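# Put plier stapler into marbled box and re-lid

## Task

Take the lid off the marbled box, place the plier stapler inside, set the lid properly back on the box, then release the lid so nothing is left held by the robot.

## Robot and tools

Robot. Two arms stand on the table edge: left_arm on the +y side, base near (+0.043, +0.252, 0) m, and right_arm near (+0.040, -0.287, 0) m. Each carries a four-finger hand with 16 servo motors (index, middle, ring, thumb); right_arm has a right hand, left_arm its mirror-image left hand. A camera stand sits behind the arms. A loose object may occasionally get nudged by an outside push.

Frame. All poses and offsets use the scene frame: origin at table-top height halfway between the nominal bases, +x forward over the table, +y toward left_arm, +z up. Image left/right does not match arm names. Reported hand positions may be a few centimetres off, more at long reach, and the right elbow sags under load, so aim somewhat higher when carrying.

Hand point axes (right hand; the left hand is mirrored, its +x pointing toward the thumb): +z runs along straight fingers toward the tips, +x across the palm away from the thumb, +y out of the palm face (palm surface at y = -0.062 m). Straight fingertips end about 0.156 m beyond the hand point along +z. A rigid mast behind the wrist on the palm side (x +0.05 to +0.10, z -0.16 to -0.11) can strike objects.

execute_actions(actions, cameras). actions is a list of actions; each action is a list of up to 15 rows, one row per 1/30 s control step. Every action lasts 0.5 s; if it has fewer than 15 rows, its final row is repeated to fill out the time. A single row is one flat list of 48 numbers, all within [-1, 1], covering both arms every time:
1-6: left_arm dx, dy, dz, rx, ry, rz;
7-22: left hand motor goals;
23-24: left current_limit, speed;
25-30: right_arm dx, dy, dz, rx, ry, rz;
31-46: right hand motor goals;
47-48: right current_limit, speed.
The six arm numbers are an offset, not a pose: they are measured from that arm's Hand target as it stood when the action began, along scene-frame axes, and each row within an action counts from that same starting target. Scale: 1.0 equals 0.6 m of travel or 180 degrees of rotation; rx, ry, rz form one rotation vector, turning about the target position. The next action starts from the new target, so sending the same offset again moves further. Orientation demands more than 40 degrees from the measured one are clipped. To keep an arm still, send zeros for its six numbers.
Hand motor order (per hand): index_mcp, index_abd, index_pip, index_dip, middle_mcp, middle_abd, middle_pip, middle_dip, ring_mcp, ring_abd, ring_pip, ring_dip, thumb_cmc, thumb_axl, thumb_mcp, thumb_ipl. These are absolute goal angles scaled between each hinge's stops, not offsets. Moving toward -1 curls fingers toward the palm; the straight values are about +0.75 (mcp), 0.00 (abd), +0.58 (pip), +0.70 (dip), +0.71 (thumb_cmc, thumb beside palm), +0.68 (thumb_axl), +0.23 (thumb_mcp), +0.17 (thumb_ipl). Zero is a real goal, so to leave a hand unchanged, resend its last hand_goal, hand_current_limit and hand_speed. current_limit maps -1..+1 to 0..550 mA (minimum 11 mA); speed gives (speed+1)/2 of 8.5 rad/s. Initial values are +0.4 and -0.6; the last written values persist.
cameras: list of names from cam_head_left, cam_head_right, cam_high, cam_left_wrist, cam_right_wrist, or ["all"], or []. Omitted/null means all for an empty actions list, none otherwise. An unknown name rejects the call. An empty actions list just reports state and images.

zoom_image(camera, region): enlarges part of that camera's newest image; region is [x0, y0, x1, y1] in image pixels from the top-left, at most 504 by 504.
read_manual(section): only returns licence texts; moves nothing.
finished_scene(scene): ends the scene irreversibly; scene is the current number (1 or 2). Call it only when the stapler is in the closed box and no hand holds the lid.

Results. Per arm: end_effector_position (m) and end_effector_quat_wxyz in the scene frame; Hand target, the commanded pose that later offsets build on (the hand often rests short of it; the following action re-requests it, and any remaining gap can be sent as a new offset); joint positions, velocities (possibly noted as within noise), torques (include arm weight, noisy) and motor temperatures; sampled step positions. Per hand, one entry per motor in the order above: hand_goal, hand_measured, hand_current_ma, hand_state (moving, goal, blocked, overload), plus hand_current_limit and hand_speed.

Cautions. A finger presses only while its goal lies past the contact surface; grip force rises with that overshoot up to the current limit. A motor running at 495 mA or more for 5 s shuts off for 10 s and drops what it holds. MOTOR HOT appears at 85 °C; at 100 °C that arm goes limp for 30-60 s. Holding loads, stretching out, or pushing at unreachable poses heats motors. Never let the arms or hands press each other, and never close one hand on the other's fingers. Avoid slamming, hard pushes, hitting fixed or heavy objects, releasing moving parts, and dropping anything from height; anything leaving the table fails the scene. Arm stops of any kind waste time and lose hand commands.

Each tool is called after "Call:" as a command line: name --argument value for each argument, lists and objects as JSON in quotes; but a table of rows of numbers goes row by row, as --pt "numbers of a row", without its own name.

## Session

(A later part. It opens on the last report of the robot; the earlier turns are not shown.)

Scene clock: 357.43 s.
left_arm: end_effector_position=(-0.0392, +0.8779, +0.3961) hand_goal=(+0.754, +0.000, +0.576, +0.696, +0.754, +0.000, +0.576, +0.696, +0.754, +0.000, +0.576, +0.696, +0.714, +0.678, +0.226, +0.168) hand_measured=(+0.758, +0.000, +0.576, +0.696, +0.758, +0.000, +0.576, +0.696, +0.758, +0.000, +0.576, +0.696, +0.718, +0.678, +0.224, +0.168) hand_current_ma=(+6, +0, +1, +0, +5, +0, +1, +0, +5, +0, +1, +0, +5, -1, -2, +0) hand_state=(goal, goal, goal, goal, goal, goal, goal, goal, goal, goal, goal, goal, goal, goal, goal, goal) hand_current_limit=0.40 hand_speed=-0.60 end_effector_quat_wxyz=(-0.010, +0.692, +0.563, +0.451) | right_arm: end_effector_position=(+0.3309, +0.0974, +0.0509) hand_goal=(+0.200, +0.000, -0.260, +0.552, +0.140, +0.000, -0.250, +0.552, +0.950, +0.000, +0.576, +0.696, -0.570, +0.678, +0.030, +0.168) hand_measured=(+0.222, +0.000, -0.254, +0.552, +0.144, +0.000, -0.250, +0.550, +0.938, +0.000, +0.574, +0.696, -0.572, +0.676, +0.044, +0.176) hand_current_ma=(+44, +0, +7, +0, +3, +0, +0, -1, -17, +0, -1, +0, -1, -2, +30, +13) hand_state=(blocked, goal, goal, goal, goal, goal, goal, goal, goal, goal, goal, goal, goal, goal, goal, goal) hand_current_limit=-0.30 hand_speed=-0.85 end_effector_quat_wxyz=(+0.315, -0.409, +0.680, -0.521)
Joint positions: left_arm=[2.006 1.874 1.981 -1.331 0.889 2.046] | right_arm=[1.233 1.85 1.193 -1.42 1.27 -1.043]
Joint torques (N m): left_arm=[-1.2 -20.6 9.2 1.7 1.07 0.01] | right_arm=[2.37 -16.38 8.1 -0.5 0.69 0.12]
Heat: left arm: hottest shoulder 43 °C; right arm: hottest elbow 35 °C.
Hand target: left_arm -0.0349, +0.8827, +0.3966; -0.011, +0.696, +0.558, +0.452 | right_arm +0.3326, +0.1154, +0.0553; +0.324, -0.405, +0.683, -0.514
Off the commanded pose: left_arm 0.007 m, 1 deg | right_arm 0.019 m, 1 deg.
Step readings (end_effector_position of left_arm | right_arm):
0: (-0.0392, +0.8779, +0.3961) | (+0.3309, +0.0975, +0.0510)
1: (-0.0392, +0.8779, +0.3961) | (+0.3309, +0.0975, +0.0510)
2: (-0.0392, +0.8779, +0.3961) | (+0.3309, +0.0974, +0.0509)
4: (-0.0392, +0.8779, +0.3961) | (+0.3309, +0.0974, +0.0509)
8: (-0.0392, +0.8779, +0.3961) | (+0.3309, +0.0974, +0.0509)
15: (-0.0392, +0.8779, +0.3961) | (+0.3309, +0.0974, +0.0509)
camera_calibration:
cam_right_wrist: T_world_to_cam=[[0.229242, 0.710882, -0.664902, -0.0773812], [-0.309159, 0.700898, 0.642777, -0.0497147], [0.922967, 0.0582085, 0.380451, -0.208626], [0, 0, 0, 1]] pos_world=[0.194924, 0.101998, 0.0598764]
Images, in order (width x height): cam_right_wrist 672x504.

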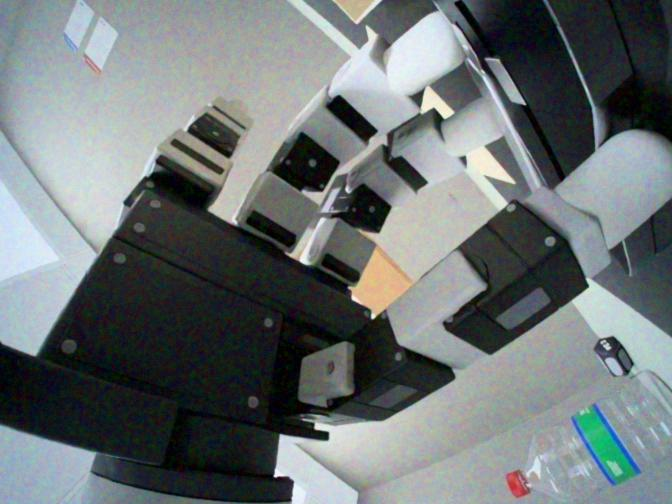

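Call:
execute_actions --actions '[[[0,0,0,0,0,0,0.754,0,0.576,0.696,0.754,0,0.576,0.696,0.754,0,0.576,0.696,0.714,0.678,0.226,0.168,0.4,-0.6,0,0,0,0,0,0,0.13,0,-0.28,0.53,0.07,0,-0.27,0.53,0.95,0,0.576,0.696,-0.57,0.678,-0.05,0.15,0.3,-0.85]],[[0,0,0,0,0,0,0.754,0,0.576,0.696,0.754,0,0.576,0.696,0.754,0,0.576,0.696,0.714,0.678,0.226,0.168,0.4,-0.6,0,0,0,0,0,0,0.10,0,-0.29,0.52,0.03,0,-0.28,0.52,0.95,0,0.576,0.696,-0.57,0.678,-0.12,0.13,0.6,-0.85]]]' --cameras '["cam_right_wrist"]'

Call:
zoom_image --camera "cam_right_wrist" --region '[340, 0, 672, 250]'

Scene clock: 362.87 s.
left_arm: end_effector_position=(-0.0392, +0.8779, +0.3961) hand_goal=(+0.754, +0.000, +0.576, +0.696, +0.754, +0.000, +0.576, +0.696, +0.754, +0.000, +0.576, +0.696, +0.714, +0.678, +0.226, +0.168) hand_measured=(+0.758, +0.000, +0.576, +0.696, +0.758, +0.000, +0.576, +0.696, +0.758, +0.000, +0.576, +0.696, +0.718, +0.678, +0.224, +0.168) hand_current_ma=(+6, +0, +1, +0, +5, +0, +1, +0, +5, +0, +1, +0, +5, -1, -2, +0) hand_state=(goal, goal, goal, goal, goal, goal, goal, goal, goal, goal, goal, goal, goal, goal, goal, goal) hand_current_limit=0.40 hand_speed=-0.60 end_effector_quat_wxyz=(-0.010, +0.692, +0.563, +0.451) | right_arm: end_effector_position=(+0.3309, +0.0973, +0.0510) hand_goal=(+0.100, +0.000, -0.290, +0.520, +0.030, +0.000, -0.280, +0.520, +0.950, +0.000, +0.576, +0.696, -0.570, +0.678, -0.120, +0.130) hand_measured=(+0.206, +0.002, -0.250, +0.550, +0.118, -0.010, -0.252, +0.542, +0.938, +0.000, +0.574, +0.696, -0.570, +0.676, +0.044, +0.176) hand_current_ma=(+375, +2, +93, +64, +287, -12, +54, +43, -17, +0, -1, +0, +0, -2, +440, +166) hand_state=(blocked, goal, blocked, blocked, blocked, goal, blocked, blocked, goal, goal, goal, goal, goal, goal, blocked, blocked) hand_current_limit=0.60 hand_speed=-0.85 end_effector_quat_wxyz=(+0.315, -0.410, +0.679, -0.521)
Joint positions: left_arm=[2.006 1.874 1.981 -1.331 0.889 2.046] | right_arm=[1.233 1.85 1.193 -1.421 1.271 -1.043]
Joint torques (N m): left_arm=[-1.14 -20.6 9.18 1.72 1.06 0.01] | right_arm=[2.32 -16.32 8.12 -0.47 0.66 0.12]
Heat: left arm: hottest shoulder 43 °C; right arm: hottest elbow 35 °C.
Hand target: left_arm -0.0349, +0.8827, +0.3966; -0.011, +0.696, +0.558, +0.452 | right_arm +0.3326, +0.1154, +0.0553; +0.324, -0.405, +0.683, -0.514
Off the commanded pose: left_arm 0.007 m, 1 deg | right_arm 0.019 m, 2 deg.
Step readings (end_effector_position of left_arm | right_arm):
0: (-0.0392, +0.8779, +0.3961) | (+0.3309, +0.0974, +0.0509)
1: (-0.0392, +0.8779, +0.3961) | (+0.3309, +0.0974, +0.0509)
2: (-0.0392, +0.8779, +0.3961) | (+0.3309, +0.0974, +0.0509)
4: (-0.0392, +0.8779, +0.3961) | (+0.3309, +0.0974, +0.0509)
8: (-0.0392, +0.8779, +0.3961) | (+0.3308, +0.0973, +0.0509)
15: (-0.0392, +0.8779, +0.3961) | (+0.3308, +0.0973, +0.0509)
16: (-0.0392, +0.8779, +0.3961) | (+0.3309, +0.0973, +0.0509)
17: (-0.0392, +0.8779, +0.3961) | (+0.3309, +0.0973, +0.0509)
19: (-0.0392, +0.8779, +0.3961) | (+0.3309, +0.0973, +0.0510)
23: (-0.0392, +0.8779, +0.3961) | (+0.3309, +0.0973, +0.0510)
30: (-0.0392, +0.8779, +0.3961) | (+0.3309, +0.0973, +0.0510)
camera_calibration:
cam_right_wrist: T_world_to_cam=[[0.229243, 0.710373, -0.665445, -0.0770897], [-0.309685, 0.701356, 0.642024, -0.0495399], [0.922791, 0.0588989, 0.380773, -0.208706], [0, 0, 0, 1]] pos_world=[0.194923, 0.1018, 0.0599766]
Images, in order (width x height): cam_right_wrist 672x504.

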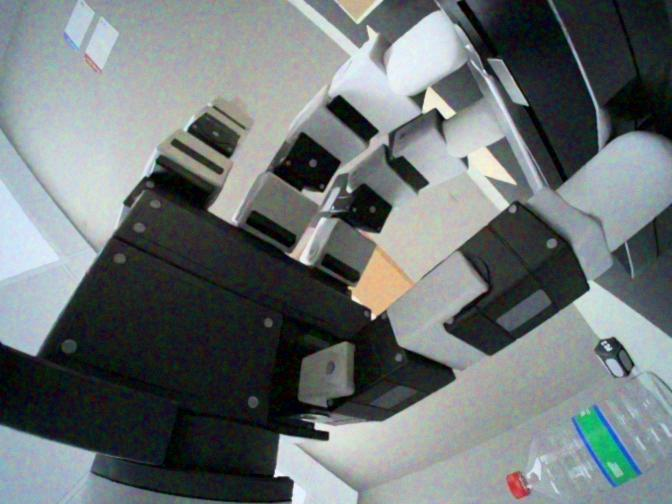

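Scaled by 1.518 from the camera's 672x504 image, which has a finer 960x720 frame.

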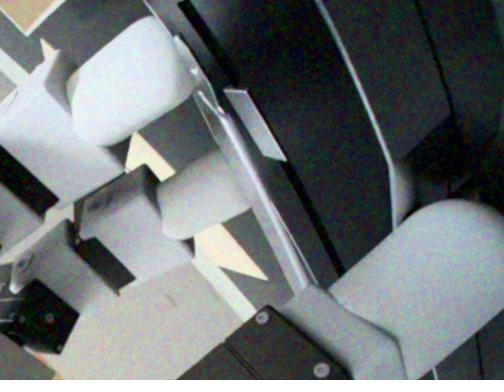

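Call:
execute_actions --actions '[[[0,0,0,0,0,0,0.754,0,0.576,0.696,0.754,0,0.576,0.696,0.754,0,0.576,0.696,0.714,0.678,0.226,0.168,0.4,-0.6,0,0,0,0,0,0,0.07,0,-0.29,0.52,-0.04,0,-0.28,0.52,0.95,0,0.576,0.696,-0.57,0.678,-0.18,0.12,0.72,-0.85]],[[0,0,0,0,0,0,0.754,0,0.576,0.696,0.754,0,0.576,0.696,0.754,0,0.576,0.696,0.714,0.678,0.226,0.168,0.4,-0.6,0,0.01,0.03,0,0,0,0.07,0,-0.29,0.52,-0.04,0,-0.28,0.52,0.95,0,0.576,0.696,-0.57,0.678,-0.18,0.12,0.72,-0.85]]]' --cameras '["cam_right_wrist"]'

Call:
zoom_image --camera "cam_right_wrist" --region '[340, 0, 672, 250]'

Scene clock: 365.43 s.
left_arm: end_effector_position=(-0.0392, +0.8779, +0.3961) hand_goal=(+0.754, +0.000, +0.576, +0.696, +0.754, +0.000, +0.576, +0.696, +0.754, +0.000, +0.576, +0.696, +0.714, +0.678, +0.226, +0.168) hand_measured=(+0.758, +0.000, +0.576, +0.696, +0.758, +0.000, +0.576, +0.696, +0.758, +0.000, +0.576, +0.696, +0.718, +0.678, +0.224, +0.168) hand_current_ma=(+6, +0, +1, +0, +5, +0, +1, +0, +5, +0, +1, +0, +5, -1, -2, +0) hand_state=(goal, goal, goal, goal, goal, goal, goal, goal, goal, goal, goal, goal, goal, goal, goal, goal) hand_current_limit=0.40 hand_speed=-0.60 end_effector_quat_wxyz=(-0.010, +0.692, +0.563, +0.451) | right_arm: end_effector_position=(+0.3311, +0.0993, +0.0615) hand_goal=(+0.070, +0.000, -0.290, +0.520, -0.040, +0.000, -0.280, +0.520, +0.950, +0.000, +0.576, +0.696, -0.570, +0.678, -0.180, +0.120) hand_measured=(+0.176, -0.004, -0.232, +0.550, -0.040, -0.004, -0.274, +0.524, +0.938, +0.000, +0.574, +0.696, -0.580, +0.676, +0.022, +0.176) hand_current_ma=(+373, -3, +151, +64, +1, -2, +6, +3, -17, +0, -1, +0, -13, -1, +473, +217) hand_state=(blocked, goal, blocked, blocked, goal, goal, goal, goal, goal, goal, goal, goal, goal, goal, blocked, blocked) hand_current_limit=0.72 hand_speed=-0.85 end_effector_quat_wxyz=(+0.306, -0.415, +0.675, -0.528)
Joint positions: left_arm=[2.006 1.874 1.981 -1.331 0.889 2.046] | right_arm=[1.234 1.851 1.225 -1.483 1.267 -1.039]
Joint torques (N m): left_arm=[-1.2 -20.66 9.18 1.69 1.07 0.01] | right_arm=[2.73 -17.9 8.29 -0.42 0.68 0.17]
Heat: left arm: hottest shoulder 43 °C; right arm: hottest elbow 35 °C.
Hand target: left_arm -0.0349, +0.8827, +0.3966; -0.011, +0.696, +0.558, +0.452 | right_arm +0.3325, +0.1215, +0.0734; +0.325, -0.405, +0.683, -0.514
Off the commanded pose: left_arm 0.007 m, 1 deg | right_arm 0.025 m, 3 deg.
Step readings (end_effector_position of left_arm | right_arm):
0: (-0.0392, +0.8779, +0.3961) | (+0.3309, +0.0973, +0.0510)
1: (-0.0392, +0.8779, +0.3961) | (+0.3310, +0.0973, +0.0510)
2: (-0.0392, +0.8779, +0.3961) | (+0.3310, +0.0974, +0.0511)
4: (-0.0392, +0.8779, +0.3961) | (+0.3310, +0.0974, +0.0511)
8: (-0.0392, +0.8779, +0.3961) | (+0.3310, +0.0974, +0.0511)
15: (-0.0392, +0.8779, +0.3961) | (+0.3310, +0.0974, +0.0511)
16: (-0.0392, +0.8779, +0.3961) | (+0.3311, +0.0974, +0.0512)
17: (-0.0392, +0.8779, +0.3961) | (+0.3310, +0.0974, +0.0516)
19: (-0.0392, +0.8779, +0.3961) | (+0.3306, +0.0971, +0.0525)
23: (-0.0392, +0.8779, +0.3961) | (+0.3304, +0.0971, +0.0557)
30: (-0.0392, +0.8779, +0.3961) | (+0.3311, +0.0991, +0.0602)
camera_calibration:
cam_right_wrist: T_world_to_cam=[[0.223427, 0.693514, -0.684922, -0.0667853], [-0.301038, 0.717429, 0.628228, -0.0612063], [0.927069, 0.0658249, 0.369067, -0.214384], [0, 0, 0, 1]] pos_world=[0.195245, 0.10434, 0.071831]
Images, in order (width x height): cam_right_wrist 672x504.

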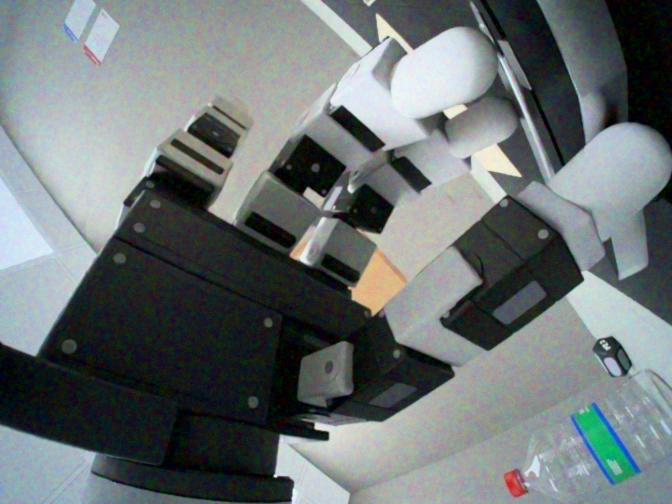

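Scaled by 1.518 from the camera's 672x504 image, which has a finer 960x720 frame.

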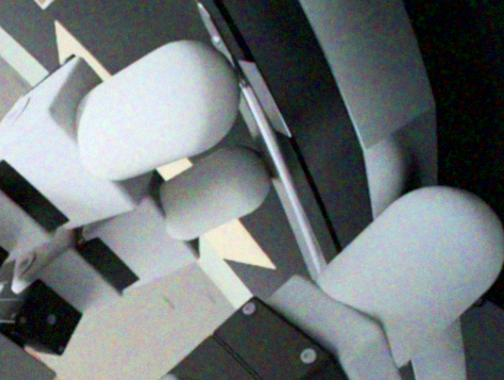

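Call:
execute_actions --actions '[]' --cameras '["cam_high","cam_head_right","cam_right_wrist"]'

Call:
zoom_image --camera "cam_high" --region '[440, 120, 560, 220]'

Call:
zoom_image --camera "cam_right_wrist" --region '[420, 0, 672, 190]'

Scene clock: 366.70 s.
left_arm: end_effector_position=(-0.0392, +0.8779, +0.3961) hand_goal=(+0.754, +0.000, +0.576, +0.696, +0.754, +0.000, +0.576, +0.696, +0.754, +0.000, +0.576, +0.696, +0.714, +0.678, +0.226, +0.168) hand_measured=(+0.758, +0.000, +0.576, +0.696, +0.758, +0.000, +0.576, +0.696, +0.758, +0.000, +0.576, +0.696, +0.718, +0.678, +0.224, +0.168) hand_current_ma=(+6, +0, +1, +0, +5, +0, +1, +0, +5, +0, +1, +0, +5, -1, -2, +0) hand_state=(goal, goal, goal, goal, goal, goal, goal, goal, goal, goal, goal, goal, goal, goal, goal, goal) hand_current_limit=0.40 hand_speed=-0.60 end_effector_quat_wxyz=(-0.010, +0.692, +0.563, +0.451) | right_arm: end_effector_position=(+0.3311, +0.0994, +0.0617) hand_goal=(+0.070, +0.000, -0.290, +0.520, -0.040, +0.000, -0.280, +0.520, +0.950, +0.000, +0.576, +0.696, -0.570, +0.678, -0.180, +0.120) hand_measured=(+0.172, -0.004, -0.232, +0.550, -0.040, -0.004, -0.274, +0.524, +0.938, +0.000, +0.574, +0.696, -0.580, +0.676, +0.020, +0.176) hand_current_ma=(+359, -3, +150, +63, +1, -2, +6, +3, -17, +0, -1, +0, -15, -1, +473, +217) hand_state=(blocked, goal, blocked, blocked, goal, goal, goal, goal, goal, goal, goal, goal, goal, goal, blocked, blocked) hand_current_limit=0.72 hand_speed=-0.85 end_effector_quat_wxyz=(+0.305, -0.416, +0.675, -0.528)
Joint positions: left_arm=[2.006 1.874 1.981 -1.331 0.889 2.046] | right_arm=[1.234 1.851 1.226 -1.484 1.267 -1.039]
Joint velocities: within noise
Joint torques (N m): left_arm=[-1.14 -20.6 9.18 1.7 1.06 0.01] | right_arm=[2.67 -17.96 8.32 -0.36 0.68 0.17]
Motor temperatures (°C): left_arm=[25 43 39 29 29 24] | right_arm=[27 33 35 29 28 24]
Heat: left arm: hottest shoulder 43 °C; right arm: hottest elbow 35 °C.
Hand target: left_arm -0.0349, +0.8827, +0.3966; -0.011, +0.696, +0.558, +0.452 | right_arm +0.3325, +0.1215, +0.0733; +0.325, -0.405, +0.683, -0.514
Off the commanded pose: left_arm 0.007 m, 1 deg | right_arm 0.025 m, 3 deg.
camera_calibration:
cam_right_wrist: T_world_to_cam=[[0.223325, 0.6933, -0.685173, -0.0666121], [-0.301051, 0.717619, 0.628006, -0.061438], [0.927089, 0.0660224, 0.368981, -0.214613], [0, 0, 0, 1]] pos_world=[0.195345, 0.10444, 0.0721306]
Images, in order (width x height): cam_head_right 896x504, cam_high 896x504, cam_right_wrist 672x504.

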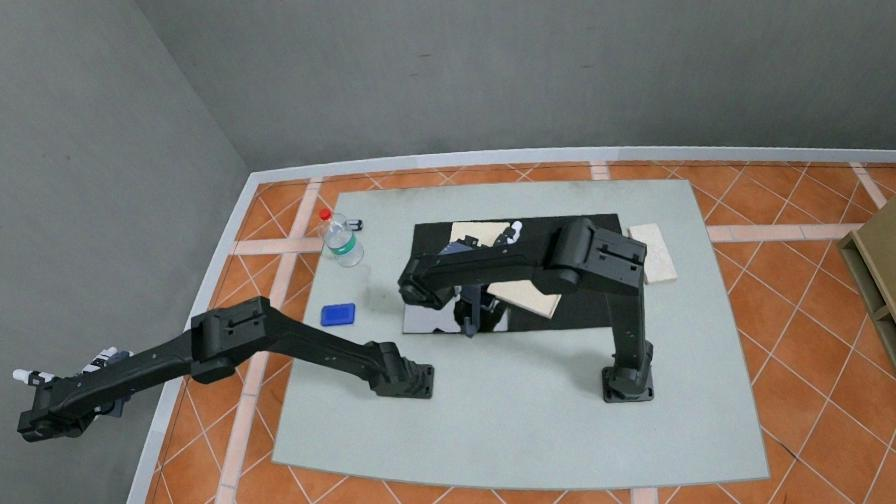

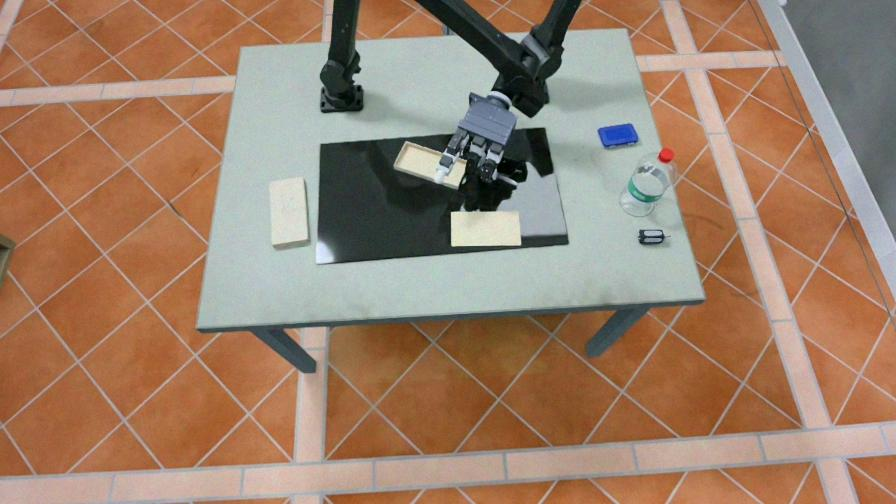

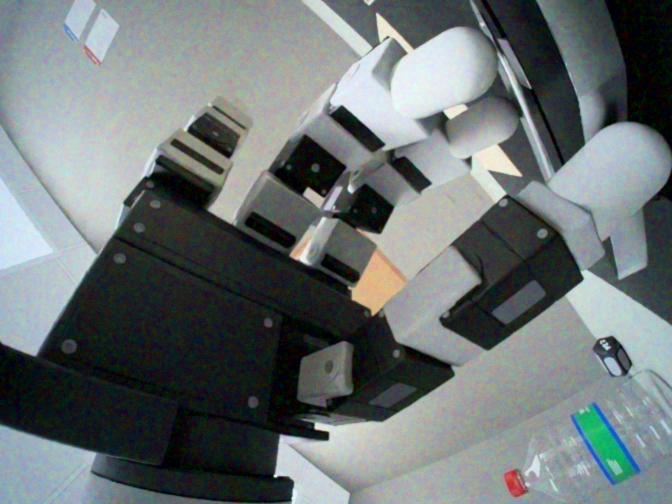

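Scaled by 4.200 from the camera's 896x504 image, which has a finer 1280x720 frame.

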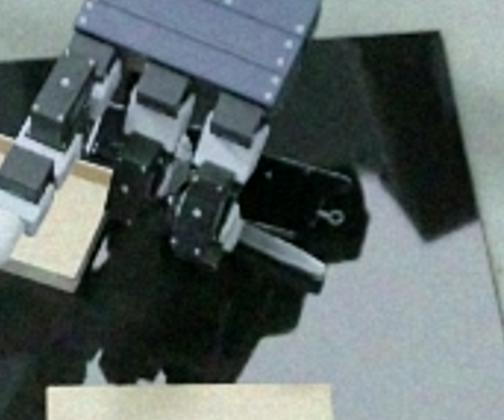

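Scaled by 2.000 from the camera's 672x504 image, which has a finer 960x720 frame.

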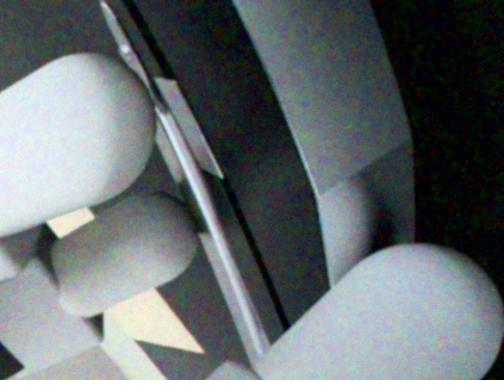

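Call:
execute_actions --actions '[[[0,0,0,0,0,0,0.754,0,0.576,0.696,0.754,0,0.576,0.696,0.754,0,0.576,0.696,0.714,0.678,0.226,0.168,0.4,-0.6,0,0,0,0,0,0,0.07,0,-0.29,0.52,0.3,0,-0.27,0.55,0.95,0,0.576,0.696,-0.57,0.678,-0.18,0.12,0.72,-0.85]],[[0,0,0,0,0,0,0.754,0,0.576,0.696,0.754,0,0.576,0.696,0.754,0,0.576,0.696,0.714,0.678,0.226,0.168,0.4,-0.6,0,0,0,0,0,0,0.07,0,-0.29,0.52,0.22,0,-0.05,0.55,0.95,0,0.576,0.696,-0.57,0.678,-0.18,0.12,0.72,-0.85]]]' --cameras '["cam_right_wrist"]'

Call:
zoom_image --camera "cam_right_wrist" --region '[340, 0, 672, 250]'

Scene clock: 371.23 s.
left_arm: end_effector_position=(-0.0392, +0.8779, +0.3961) hand_goal=(+0.754, +0.000, +0.576, +0.696, +0.754, +0.000, +0.576, +0.696, +0.754, +0.000, +0.576, +0.696, +0.714, +0.678, +0.226, +0.168) hand_measured=(+0.758, +0.000, +0.576, +0.696, +0.758, +0.000, +0.576, +0.696, +0.758, +0.000, +0.576, +0.696, +0.718, +0.678, +0.224, +0.168) hand_current_ma=(+6, +0, +1, +0, +5, +0, +1, +0, +5, +0, +1, +0, +5, -1, -2, +0) hand_state=(goal, goal, goal, goal, goal, goal, goal, goal, goal, goal, goal, goal, goal, goal, goal, goal) hand_current_limit=0.40 hand_speed=-0.60 end_effector_quat_wxyz=(-0.010, +0.692, +0.563, +0.451) | right_arm: end_effector_position=(+0.3310, +0.0994, +0.0619) hand_goal=(+0.070, +0.000, -0.290, +0.520, +0.220, +0.000, -0.050, +0.550, +0.950, +0.000, +0.576, +0.696, -0.570, +0.678, -0.180, +0.120) hand_measured=(+0.172, -0.004, -0.232, +0.550, +0.208, -0.004, -0.052, +0.548, +0.938, +0.000, +0.574, +0.696, -0.580, +0.676, +0.020, +0.176) hand_current_ma=(+356, -3, +150, +63, -17, -2, -2, -2, -17, +0, -1, +0, -15, -1, +473, +217) hand_state=(blocked, goal, blocked, blocked, goal, goal, goal, goal, goal, goal, goal, goal, goal, goal, blocked, blocked) hand_current_limit=0.72 hand_speed=-0.85 end_effector_quat_wxyz=(+0.306, -0.415, +0.675, -0.528)
Joint positions: left_arm=[2.006 1.874 1.981 -1.331 0.889 2.046] | right_arm=[1.234 1.851 1.226 -1.486 1.267 -1.036]
Joint torques (N m): left_arm=[-1.2 -20.6 9.18 1.69 1.07 0.01] | right_arm=[2.61 -17.85 8.4 -0.42 0.7 0.17]
Heat: left arm: hottest shoulder 43 °C; right arm: hottest elbow 35 °C.
Hand target: left_arm -0.0349, +0.8827, +0.3966; -0.011, +0.696, +0.558, +0.452 | right_arm +0.3325, +0.1215, +0.0734; +0.325, -0.405, +0.683, -0.514
Off the commanded pose: left_arm 0.007 m, 1 deg | right_arm 0.025 m, 3 deg.
Step readings (end_effector_position of left_arm | right_arm):
0: (-0.0392, +0.8779, +0.3961) | (+0.3311, +0.0994, +0.0617)
1: (-0.0392, +0.8779, +0.3961) | (+0.3311, +0.0994, +0.0617)
2: (-0.0392, +0.8779, +0.3961) | (+0.3311, +0.0994, +0.0617)
4: (-0.0392, +0.8779, +0.3961) | (+0.3312, +0.0995, +0.0617)
8: (-0.0392, +0.8779, +0.3961) | (+0.3312, +0.0994, +0.0618)
15: (-0.0392, +0.8779, +0.3961) | (+0.3312, +0.0994, +0.0618)
16: (-0.0392, +0.8779, +0.3961) | (+0.3312, +0.0993, +0.0618)
17: (-0.0392, +0.8779, +0.3961) | (+0.3310, +0.0995, +0.0618)
19: (-0.0392, +0.8779, +0.3961) | (+0.3310, +0.0995, +0.0618)
23: (-0.0392, +0.8779, +0.3961) | (+0.3310, +0.0994, +0.0618)
30: (-0.0392, +0.8779, +0.3961) | (+0.3310, +0.0994, +0.0619)
camera_calibration:
cam_right_wrist: T_world_to_cam=[[0.224313, 0.693884, -0.684258, -0.0669521], [-0.301216, 0.717135, 0.628479, -0.0615212], [0.926797, 0.0651337, 0.369872, -0.214348], [0, 0, 0, 1]] pos_world=[0.195144, 0.104537, 0.0721335]
Images, in order (width x height): cam_right_wrist 672x504.

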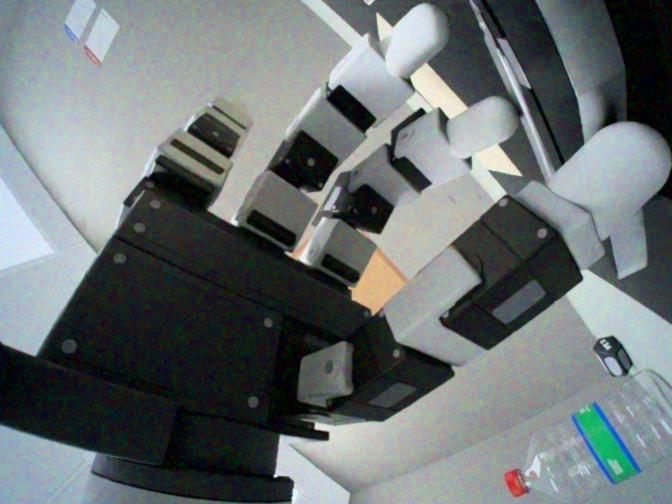

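Scaled by 1.518 from the camera's 672x504 image, which has a finer 960x720 frame.

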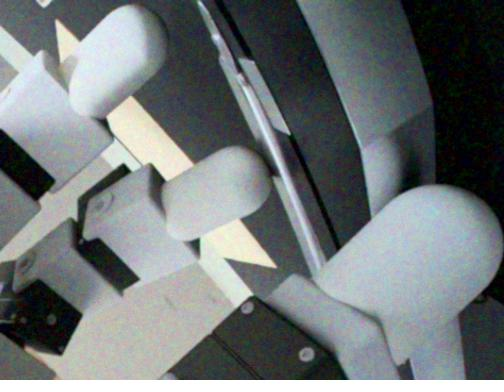

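Call:
execute_actions --actions '[[[0,0,0,0,0,0,0.754,0,0.576,0.696,0.754,0,0.576,0.696,0.754,0,0.576,0.696,0.714,0.678,0.226,0.168,0.4,-0.6,0,0,0,0,0,0,0.07,0,-0.29,0.52,0.05,0,-0.05,0.55,0.95,0,0.576,0.696,-0.57,0.678,-0.18,0.12,0.72,-0.85]],[[0,0,0,0,0,0,0.754,0,0.576,0.696,0.754,0,0.576,0.696,0.754,0,0.576,0.696,0.714,0.678,0.226,0.168,0.4,-0.6,0,0,0,0,0,0,0.07,0,-0.29,0.52,-0.08,0,-0.07,0.54,0.95,0,0.576,0.696,-0.57,0.678,-0.18,0.12,0.72,-0.85]]]' --cameras '["cam_right_wrist"]'

Call:
zoom_image --camera "cam_right_wrist" --region '[340, 0, 672, 250]'

Scene clock: 374.90 s.
left_arm: end_effector_position=(-0.0392, +0.8779, +0.3961) hand_goal=(+0.754, +0.000, +0.576, +0.696, +0.754, +0.000, +0.576, +0.696, +0.754, +0.000, +0.576, +0.696, +0.714, +0.678, +0.226, +0.168) hand_measured=(+0.758, +0.000, +0.576, +0.696, +0.758, +0.000, +0.576, +0.696, +0.758, +0.000, +0.576, +0.696, +0.718, +0.678, +0.224, +0.168) hand_current_ma=(+6, +0, +1, +0, +5, +0, +1, +0, +5, +0, +1, +0, +5, -1, -2, +0) hand_state=(goal, goal, goal, goal, goal, goal, goal, goal, goal, goal, goal, goal, goal, goal, goal, goal) hand_current_limit=0.40 hand_speed=-0.60 end_effector_quat_wxyz=(-0.010, +0.692, +0.563, +0.451) | right_arm: end_effector_position=(+0.3320, +0.1025, +0.0637) hand_goal=(+0.070, +0.000, -0.290, +0.520, -0.080, +0.000, -0.070, +0.540, +0.950, +0.000, +0.576, +0.696, -0.570, +0.678, -0.180, +0.120) hand_measured=(+0.080, -0.004, -0.280, +0.526, -0.004, -0.020, -0.050, +0.548, +0.938, +0.000, +0.574, +0.696, -0.530, +0.688, -0.020, +0.174) hand_current_ma=(+15, -2, +13, +7, +236, -28, +33, +12, -17, +0, -1, +0, +92, +16, +473, +203) hand_state=(goal, goal, goal, goal, blocked, goal, goal, goal, goal, goal, goal, goal, blocked, goal, blocked, blocked) hand_current_limit=0.72 hand_speed=-0.85 end_effector_quat_wxyz=(+0.310, -0.411, +0.678, -0.525)
Joint positions: left_arm=[2.006 1.874 1.981 -1.331 0.889 2.046] | right_arm=[1.235 1.851 1.232 -1.486 1.268 -1.028]
Joint torques (N m): left_arm=[-1.14 -20.6 9.18 1.7 1.07 0.01] | right_arm=[2.55 -17.85 8.1 -0.42 0.67 0.1]
Heat: left arm: hottest shoulder 43 °C; right arm: hottest elbow 35 °C.
Hand target: left_arm -0.0349, +0.8827, +0.3966; -0.011, +0.696, +0.558, +0.452 | right_arm +0.3326, +0.1215, +0.0734; +0.325, -0.405, +0.683, -0.514
Off the commanded pose: left_arm 0.007 m, 1 deg | right_arm 0.021 m, 2 deg.
Step readings (end_effector_position of left_arm | right_arm):
0: (-0.0392, +0.8779, +0.3961) | (+0.3310, +0.0994, +0.0619)
1: (-0.0392, +0.8779, +0.3961) | (+0.3310, +0.0994, +0.0619)
2: (-0.0392, +0.8779, +0.3961) | (+0.3310, +0.0994, +0.0619)
4: (-0.0392, +0.8779, +0.3961) | (+0.3310, +0.0994, +0.0619)
8: (-0.0392, +0.8779, +0.3961) | (+0.3310, +0.0994, +0.0619)
15: (-0.0392, +0.8779, +0.3961) | (+0.3310, +0.0994, +0.0619)
16: (-0.0392, +0.8779, +0.3961) | (+0.3310, +0.0994, +0.0619)
17: (-0.0392, +0.8779, +0.3961) | (+0.3310, +0.0994, +0.0619)
19: (-0.0392, +0.8779, +0.3961) | (+0.3311, +0.0995, +0.0619)
23: (-0.0392, +0.8779, +0.3961) | (+0.3317, +0.1010, +0.0629)
30: (-0.0392, +0.8779, +0.3961) | (+0.3319, +0.1025, +0.0636)
camera_calibration:
cam_right_wrist: T_world_to_cam=[[0.229319, 0.702053, -0.674191, -0.0711807], [-0.304528, 0.709625, 0.63537, -0.0631494], [0.924486, 0.0596081, 0.376526, -0.215191], [0, 0, 0, 1]] pos_world=[0.196033, 0.107612, 0.0731586]
Images, in order (width x height): cam_right_wrist 672x504.

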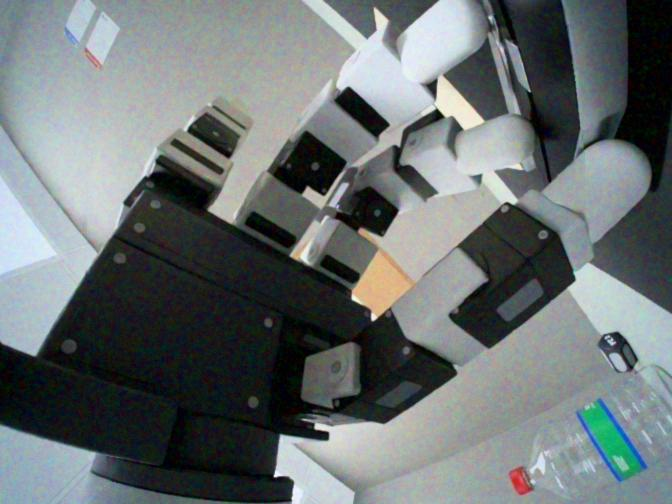

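Scaled by 1.518 from the camera's 672x504 image, which has a finer 960x720 frame.

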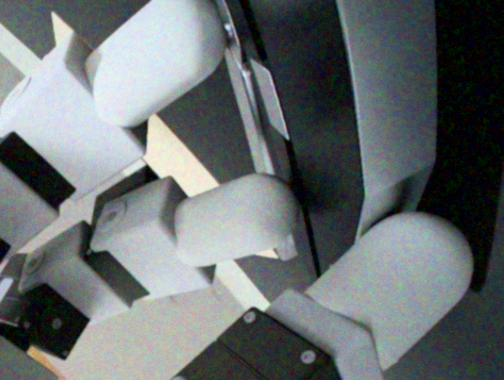

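Call:
execute_actions --actions '[[[0,0,0,0,0,0,0.754,0,0.576,0.696,0.754,0,0.576,0.696,0.754,0,0.576,0.696,0.714,0.678,0.226,0.168,0.4,-0.6,0,0,0,0,0,0,0.33,0,-0.28,0.55,-0.08,0,-0.07,0.54,0.95,0,0.576,0.696,-0.57,0.678,-0.18,0.12,0.72,-0.85]],[[0,0,0,0,0,0,0.754,0,0.576,0.696,0.754,0,0.576,0.696,0.754,0,0.576,0.696,0.714,0.678,0.226,0.168,0.4,-0.6,0,0,0,0,0,0,0.26,0,-0.07,0.55,-0.08,0,-0.07,0.54,0.95,0,0.576,0.696,-0.57,0.678,-0.18,0.12,0.72,-0.85]]]' --cameras '["cam_right_wrist"]'

Call:
zoom_image --camera "cam_right_wrist" --region '[340, 0, 672, 250]'

Scene clock: 377.20 s.
left_arm: end_effector_position=(-0.0392, +0.8779, +0.3961) hand_goal=(+0.754, +0.000, +0.576, +0.696, +0.754, +0.000, +0.576, +0.696, +0.754, +0.000, +0.576, +0.696, +0.714, +0.678, +0.226, +0.168) hand_measured=(+0.758, +0.000, +0.576, +0.696, +0.758, +0.000, +0.576, +0.696, +0.758, +0.000, +0.576, +0.696, +0.718, +0.678, +0.224, +0.168) hand_current_ma=(+6, +0, +1, +0, +5, +0, +1, +0, +5, +0, +1, +0, +5, -1, -2, +0) hand_state=(goal, goal, goal, goal, goal, goal, goal, goal, goal, goal, goal, goal, goal, goal, goal, goal) hand_current_limit=0.40 hand_speed=-0.60 end_effector_quat_wxyz=(-0.010, +0.692, +0.563, +0.451) | right_arm: end_effector_position=(+0.3317, +0.1036, +0.0641) hand_goal=(+0.260, +0.000, -0.070, +0.550, -0.080, +0.000, -0.070, +0.540, +0.950, +0.000, +0.576, +0.696, -0.570, +0.678, -0.180, +0.120) hand_measured=(+0.258, -0.004, -0.074, +0.546, -0.004, -0.026, -0.046, +0.550, +0.938, +0.000, +0.574, +0.696, -0.524, +0.690, -0.040, +0.174) hand_current_ma=(-2, -2, -3, -3, +236, -43, +44, +15, -17, +0, -1, +0, +114, +22, +473, +203) hand_state=(goal, goal, goal, goal, blocked, blocked, blocked, goal, goal, goal, goal, goal, blocked, goal, blocked, blocked) hand_current_limit=0.72 hand_speed=-0.85 end_effector_quat_wxyz=(+0.311, -0.411, +0.678, -0.524)
Joint positions: left_arm=[2.006 1.874 1.981 -1.331 0.889 2.046] | right_arm=[1.237 1.851 1.233 -1.486 1.269 -1.027]
Joint torques (N m): left_arm=[-1.14 -20.6 9.18 1.72 1.07 0.01] | right_arm=[2.43 -17.79 8.01 -0.42 0.67 0.11]
Heat: left arm: hottest shoulder 43 °C; right arm: hottest elbow 35 °C.
Hand target: left_arm -0.0349, +0.8827, +0.3966; -0.011, +0.696, +0.558, +0.452 | right_arm +0.3326, +0.1215, +0.0734; +0.325, -0.405, +0.683, -0.514
Off the commanded pose: left_arm 0.007 m, 1 deg | right_arm 0.020 m, 2 deg.
Step readings (end_effector_position of left_arm | right_arm):
0: (-0.0392, +0.8779, +0.3961) | (+0.3320, +0.1025, +0.0637)
1: (-0.0392, +0.8779, +0.3961) | (+0.3320, +0.1025, +0.0637)
2: (-0.0392, +0.8779, +0.3961) | (+0.3319, +0.1027, +0.0637)
4: (-0.0392, +0.8779, +0.3961) | (+0.3318, +0.1029, +0.0638)
8: (-0.0392, +0.8779, +0.3961) | (+0.3317, +0.1036, +0.0641)
15: (-0.0392, +0.8779, +0.3961) | (+0.3317, +0.1036, +0.0641)
16: (-0.0392, +0.8779, +0.3961) | (+0.3317, +0.1036, +0.0641)
17: (-0.0392, +0.8779, +0.3961) | (+0.3317, +0.1036, +0.0641)
19: (-0.0392, +0.8779, +0.3961) | (+0.3317, +0.1036, +0.0641)
23: (-0.0392, +0.8779, +0.3961) | (+0.3317, +0.1036, +0.0641)
30: (-0.0392, +0.8779, +0.3961) | (+0.3317, +0.1036, +0.0641)
camera_calibration:
cam_right_wrist: T_world_to_cam=[[0.228827, 0.703586, -0.672759, -0.0717139], [-0.306274, 0.708035, 0.636304, -0.0636279], [0.924032, 0.0604457, 0.377508, -0.215152], [0, 0, 0, 1]] pos_world=[0.19573, 0.108513, 0.0734622]
Images, in order (width x height): cam_right_wrist 672x504.

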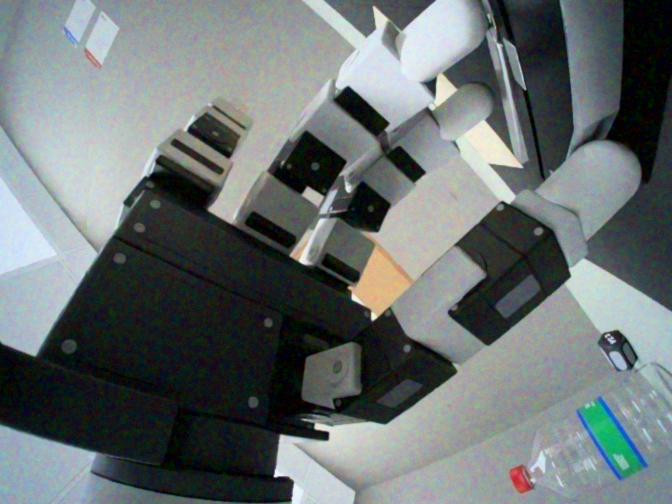

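Scaled by 1.518 from the camera's 672x504 image, which has a finer 960x720 frame.

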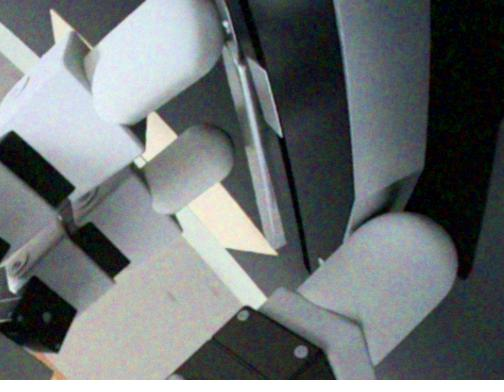

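Call:
execute_actions --actions '[[[0,0,0,0,0,0,0.754,0,0.576,0.696,0.754,0,0.576,0.696,0.754,0,0.576,0.696,0.714,0.678,0.226,0.168,0.4,-0.6,0,0,0,0,0,0,0.12,0,-0.07,0.55,-0.08,0,-0.07,0.54,0.95,0,0.576,0.696,-0.57,0.678,-0.18,0.12,0.72,-0.85]],[[0,0,0,0,0,0,0.754,0,0.576,0.696,0.754,0,0.576,0.696,0.754,0,0.576,0.696,0.714,0.678,0.226,0.168,0.4,-0.6,0,0,0,0,0,0,0.03,0,-0.07,0.55,-0.08,0,-0.07,0.54,0.95,0,0.576,0.696,-0.57,0.678,-0.18,0.12,0.72,-0.85]]]' --cameras '["cam_right_wrist"]'

Call:
zoom_image --camera "cam_right_wrist" --region '[340, 0, 672, 250]'

Scene clock: 379.50 s.
left_arm: end_effector_position=(-0.0392, +0.8779, +0.3961) hand_goal=(+0.754, +0.000, +0.576, +0.696, +0.754, +0.000, +0.576, +0.696, +0.754, +0.000, +0.576, +0.696, +0.714, +0.678, +0.226, +0.168) hand_measured=(+0.758, +0.000, +0.576, +0.696, +0.758, +0.000, +0.576, +0.696, +0.758, +0.000, +0.576, +0.696, +0.718, +0.678, +0.224, +0.168) hand_current_ma=(+6, +0, +1, +0, +5, +0, +1, +0, +5, +0, +1, +0, +5, -1, -2, +0) hand_state=(goal, goal, goal, goal, goal, goal, goal, goal, goal, goal, goal, goal, goal, goal, goal, goal) hand_current_limit=0.40 hand_speed=-0.60 end_effector_quat_wxyz=(-0.010, +0.692, +0.563, +0.451) | right_arm: end_effector_position=(+0.3324, +0.1041, +0.0656) hand_goal=(+0.030, +0.000, -0.070, +0.550, -0.080, +0.000, -0.070, +0.540, +0.950, +0.000, +0.576, +0.696, -0.570, +0.678, -0.180, +0.120) hand_measured=(+0.166, -0.012, -0.032, +0.566, -0.018, -0.026, -0.046, +0.550, +0.938, +0.000, +0.574, +0.696, -0.526, +0.686, -0.040, +0.174) hand_current_ma=(+473, -14, +85, +28, +179, -44, +44, +15, -17, +0, -1, +0, +103, +15, +473, +203) hand_state=(blocked, goal, blocked, goal, blocked, blocked, blocked, goal, goal, goal, goal, goal, blocked, goal, blocked, blocked) hand_current_limit=0.72 hand_speed=-0.85 end_effector_quat_wxyz=(+0.313, -0.411, +0.676, -0.525)
Joint positions: left_arm=[2.006 1.874 1.981 -1.331 0.889 2.046] | right_arm=[1.237 1.851 1.236 -1.49 1.273 -1.027]
Joint torques (N m): left_arm=[-1.2 -20.6 9.18 1.7 1.06 0.01] | right_arm=[2.43 -17.79 7.84 -0.28 0.49 0.11]
Heat: left arm: hottest shoulder 43 °C; right arm: hottest elbow 36 °C.
Hand target: left_arm -0.0349, +0.8827, +0.3966; -0.011, +0.696, +0.558, +0.452 | right_arm +0.3325, +0.1214, +0.0733; +0.325, -0.405, +0.683, -0.514
Off the commanded pose: left_arm 0.007 m, 1 deg | right_arm 0.019 m, 2 deg.
Step readings (end_effector_position of left_arm | right_arm):
0: (-0.0392, +0.8779, +0.3961) | (+0.3317, +0.1036, +0.0641)
1: (-0.0392, +0.8779, +0.3961) | (+0.3317, +0.1036, +0.0641)
2: (-0.0392, +0.8779, +0.3961) | (+0.3317, +0.1036, +0.0641)
4: (-0.0392, +0.8779, +0.3961) | (+0.3317, +0.1036, +0.0641)
8: (-0.0392, +0.8779, +0.3961) | (+0.3319, +0.1036, +0.0644)
15: (-0.0392, +0.8779, +0.3961) | (+0.3320, +0.1037, +0.0645)
16: (-0.0392, +0.8779, +0.3961) | (+0.3321, +0.1037, +0.0646)
17: (-0.0392, +0.8779, +0.3961) | (+0.3321, +0.1037, +0.0646)
19: (-0.0392, +0.8779, +0.3961) | (+0.3323, +0.1039, +0.0651)
23: (-0.0392, +0.8779, +0.3961) | (+0.3324, +0.1042, +0.0656)
30: (-0.0392, +0.8779, +0.3961) | (+0.3324, +0.1041, +0.0656)
camera_calibration:
cam_right_wrist: T_world_to_cam=[[0.22946, 0.702464, -0.673715, -0.0712746], [-0.310064, 0.708878, 0.633523, -0.0633451], [0.92261, 0.0635261, 0.380468, -0.21646], [0, 0, 0, 1]] pos_world=[0.196422, 0.108723, 0.074468]
Images, in order (width x height): cam_right_wrist 672x504.

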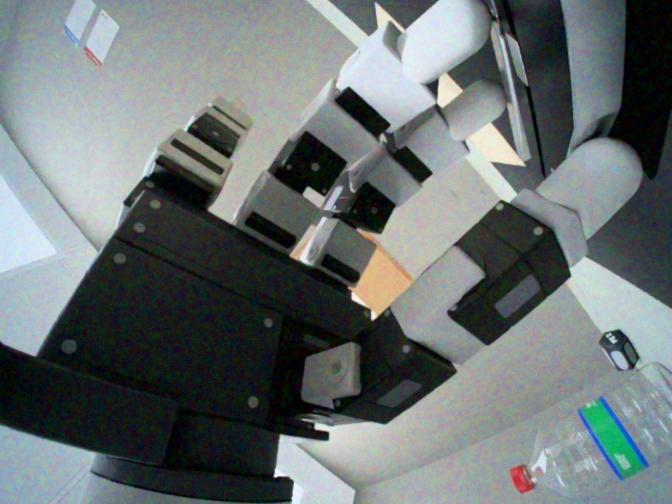

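Scaled by 1.518 from the camera's 672x504 image, which has a finer 960x720 frame.

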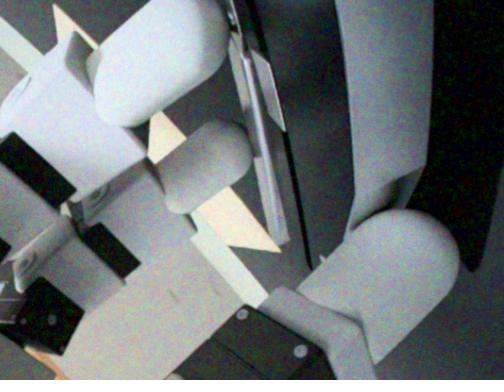

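Call:
execute_actions --actions '[[[0,0,0,0,0,0,0.754,0,0.576,0.696,0.754,0,0.576,0.696,0.754,0,0.576,0.696,0.714,0.678,0.226,0.168,0.4,-0.6,0,0,0,0,0,0,0.05,0,-0.09,0.55,-0.16,0,-0.10,0.53,0.95,0,0.576,0.696,-0.57,0.678,-0.20,0.12,0.72,-0.85]],[[0,0,0,0,0,0,0.754,0,0.576,0.696,0.754,0,0.576,0.696,0.754,0,0.576,0.696,0.714,0.678,0.226,0.168,0.4,-0.6,0,0,0.02,0,0,0,0.05,0,-0.09,0.55,-0.16,0,-0.10,0.53,0.95,0,0.576,0.696,-0.57,0.678,-0.20,0.12,0.72,-0.85]]]' --cameras '["cam_right_wrist"]'

Call:
zoom_image --camera "cam_right_wrist" --region '[340, 0, 672, 250]'

Scene clock: 382.00 s.
left_arm: end_effector_position=(-0.0392, +0.8779, +0.3961) hand_goal=(+0.754, +0.000, +0.576, +0.696, +0.754, +0.000, +0.576, +0.696, +0.754, +0.000, +0.576, +0.696, +0.714, +0.678, +0.226, +0.168) hand_measured=(+0.758, +0.000, +0.576, +0.696, +0.758, +0.000, +0.576, +0.696, +0.758, +0.000, +0.576, +0.696, +0.718, +0.678, +0.224, +0.168) hand_current_ma=(+6, +0, +1, +0, +5, +0, +1, +0, +5, +0, +1, +0, +5, -1, -2, +0) hand_state=(goal, goal, goal, goal, goal, goal, goal, goal, goal, goal, goal, goal, goal, goal, goal, goal) hand_current_limit=0.40 hand_speed=-0.60 end_effector_quat_wxyz=(-0.010, +0.692, +0.563, +0.451) | right_arm: end_effector_position=(+0.3324, +0.1053, +0.0694) hand_goal=(+0.050, +0.000, -0.090, +0.550, -0.160, +0.000, -0.100, +0.530, +0.950, +0.000, +0.576, +0.696, -0.570, +0.678, -0.200, +0.120) hand_measured=(+0.146, -0.018, -0.032, +0.576, -0.158, -0.004, -0.094, +0.534, +0.938, +0.000, +0.574, +0.696, -0.540, +0.686, -0.056, +0.174) hand_current_ma=(+322, -26, +151, +49, +1, -3, +6, +3, -17, +0, -1, +0, +62, +12, +472, +205) hand_state=(blocked, goal, blocked, blocked, goal, goal, goal, goal, goal, goal, goal, goal, blocked, goal, blocked, blocked) hand_current_limit=0.72 hand_speed=-0.85 end_effector_quat_wxyz=(+0.311, -0.413, +0.675, -0.527)
Joint positions: left_arm=[2.006 1.874 1.981 -1.331 0.889 2.046] | right_arm=[1.237 1.851 1.247 -1.509 1.273 -1.025]
Joint torques (N m): left_arm=[-1.2 -20.54 9.18 1.7 1.06 0.01] | right_arm=[2.37 -19.43 7.87 -0.55 0.49 0.07]
Heat: left arm: hottest shoulder 43 °C; right arm: hottest elbow 35 °C.
Hand target: left_arm -0.0349, +0.8827, +0.3966; -0.011, +0.696, +0.558, +0.452 | right_arm +0.3325, +0.1215, +0.0854; +0.325, -0.405, +0.683, -0.514
Off the commanded pose: left_arm 0.007 m, 1 deg | right_arm 0.023 m, 2 deg.
Step readings (end_effector_position of left_arm | right_arm):
0: (-0.0392, +0.8779, +0.3961) | (+0.3324, +0.1041, +0.0656)
1: (-0.0392, +0.8779, +0.3961) | (+0.3324, +0.1041, +0.0657)
2: (-0.0392, +0.8779, +0.3961) | (+0.3324, +0.1041, +0.0657)
4: (-0.0392, +0.8779, +0.3961) | (+0.3324, +0.1041, +0.0657)
8: (-0.0392, +0.8779, +0.3961) | (+0.3325, +0.1041, +0.0657)
15: (-0.0392, +0.8779, +0.3961) | (+0.3325, +0.1042, +0.0658)
16: (-0.0392, +0.8779, +0.3961) | (+0.3325, +0.1042, +0.0658)
17: (-0.0392, +0.8779, +0.3961) | (+0.3325, +0.1041, +0.0658)
19: (-0.0392, +0.8779, +0.3961) | (+0.3325, +0.1042, +0.0663)
23: (-0.0392, +0.8779, +0.3961) | (+0.3325, +0.1043, +0.0676)
30: (-0.0392, +0.8779, +0.3961) | (+0.3327, +0.1049, +0.0690)
camera_calibration:
cam_right_wrist: T_world_to_cam=[[0.228305, 0.698703, -0.678005, -0.0683917], [-0.308865, 0.712402, 0.630147, -0.0671515], [0.923298, 0.0655461, 0.37845, -0.218295], [0, 0, 0, 1]] pos_world=[0.196425, 0.109933, 0.0785593]
Images, in order (width x height): cam_right_wrist 672x504.

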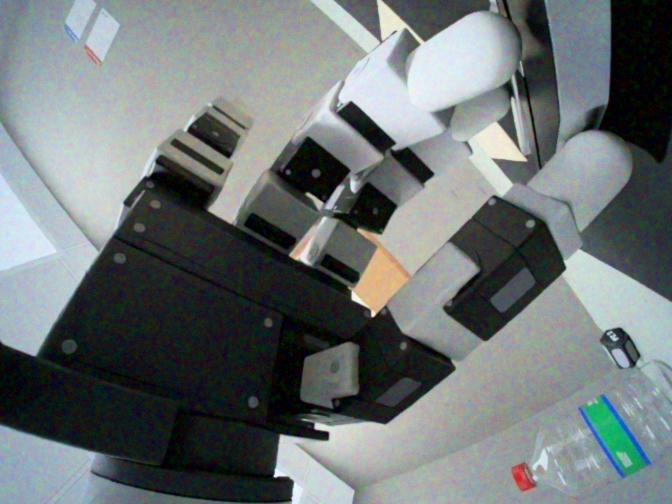

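Scaled by 1.518 from the camera's 672x504 image, which has a finer 960x720 frame.

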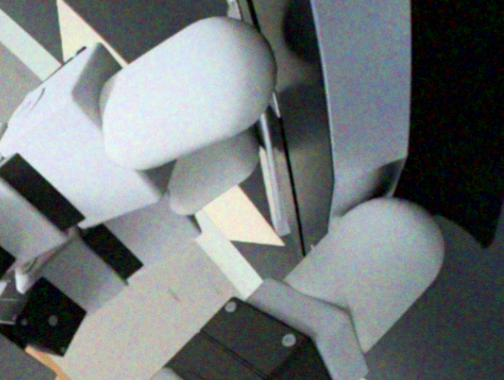

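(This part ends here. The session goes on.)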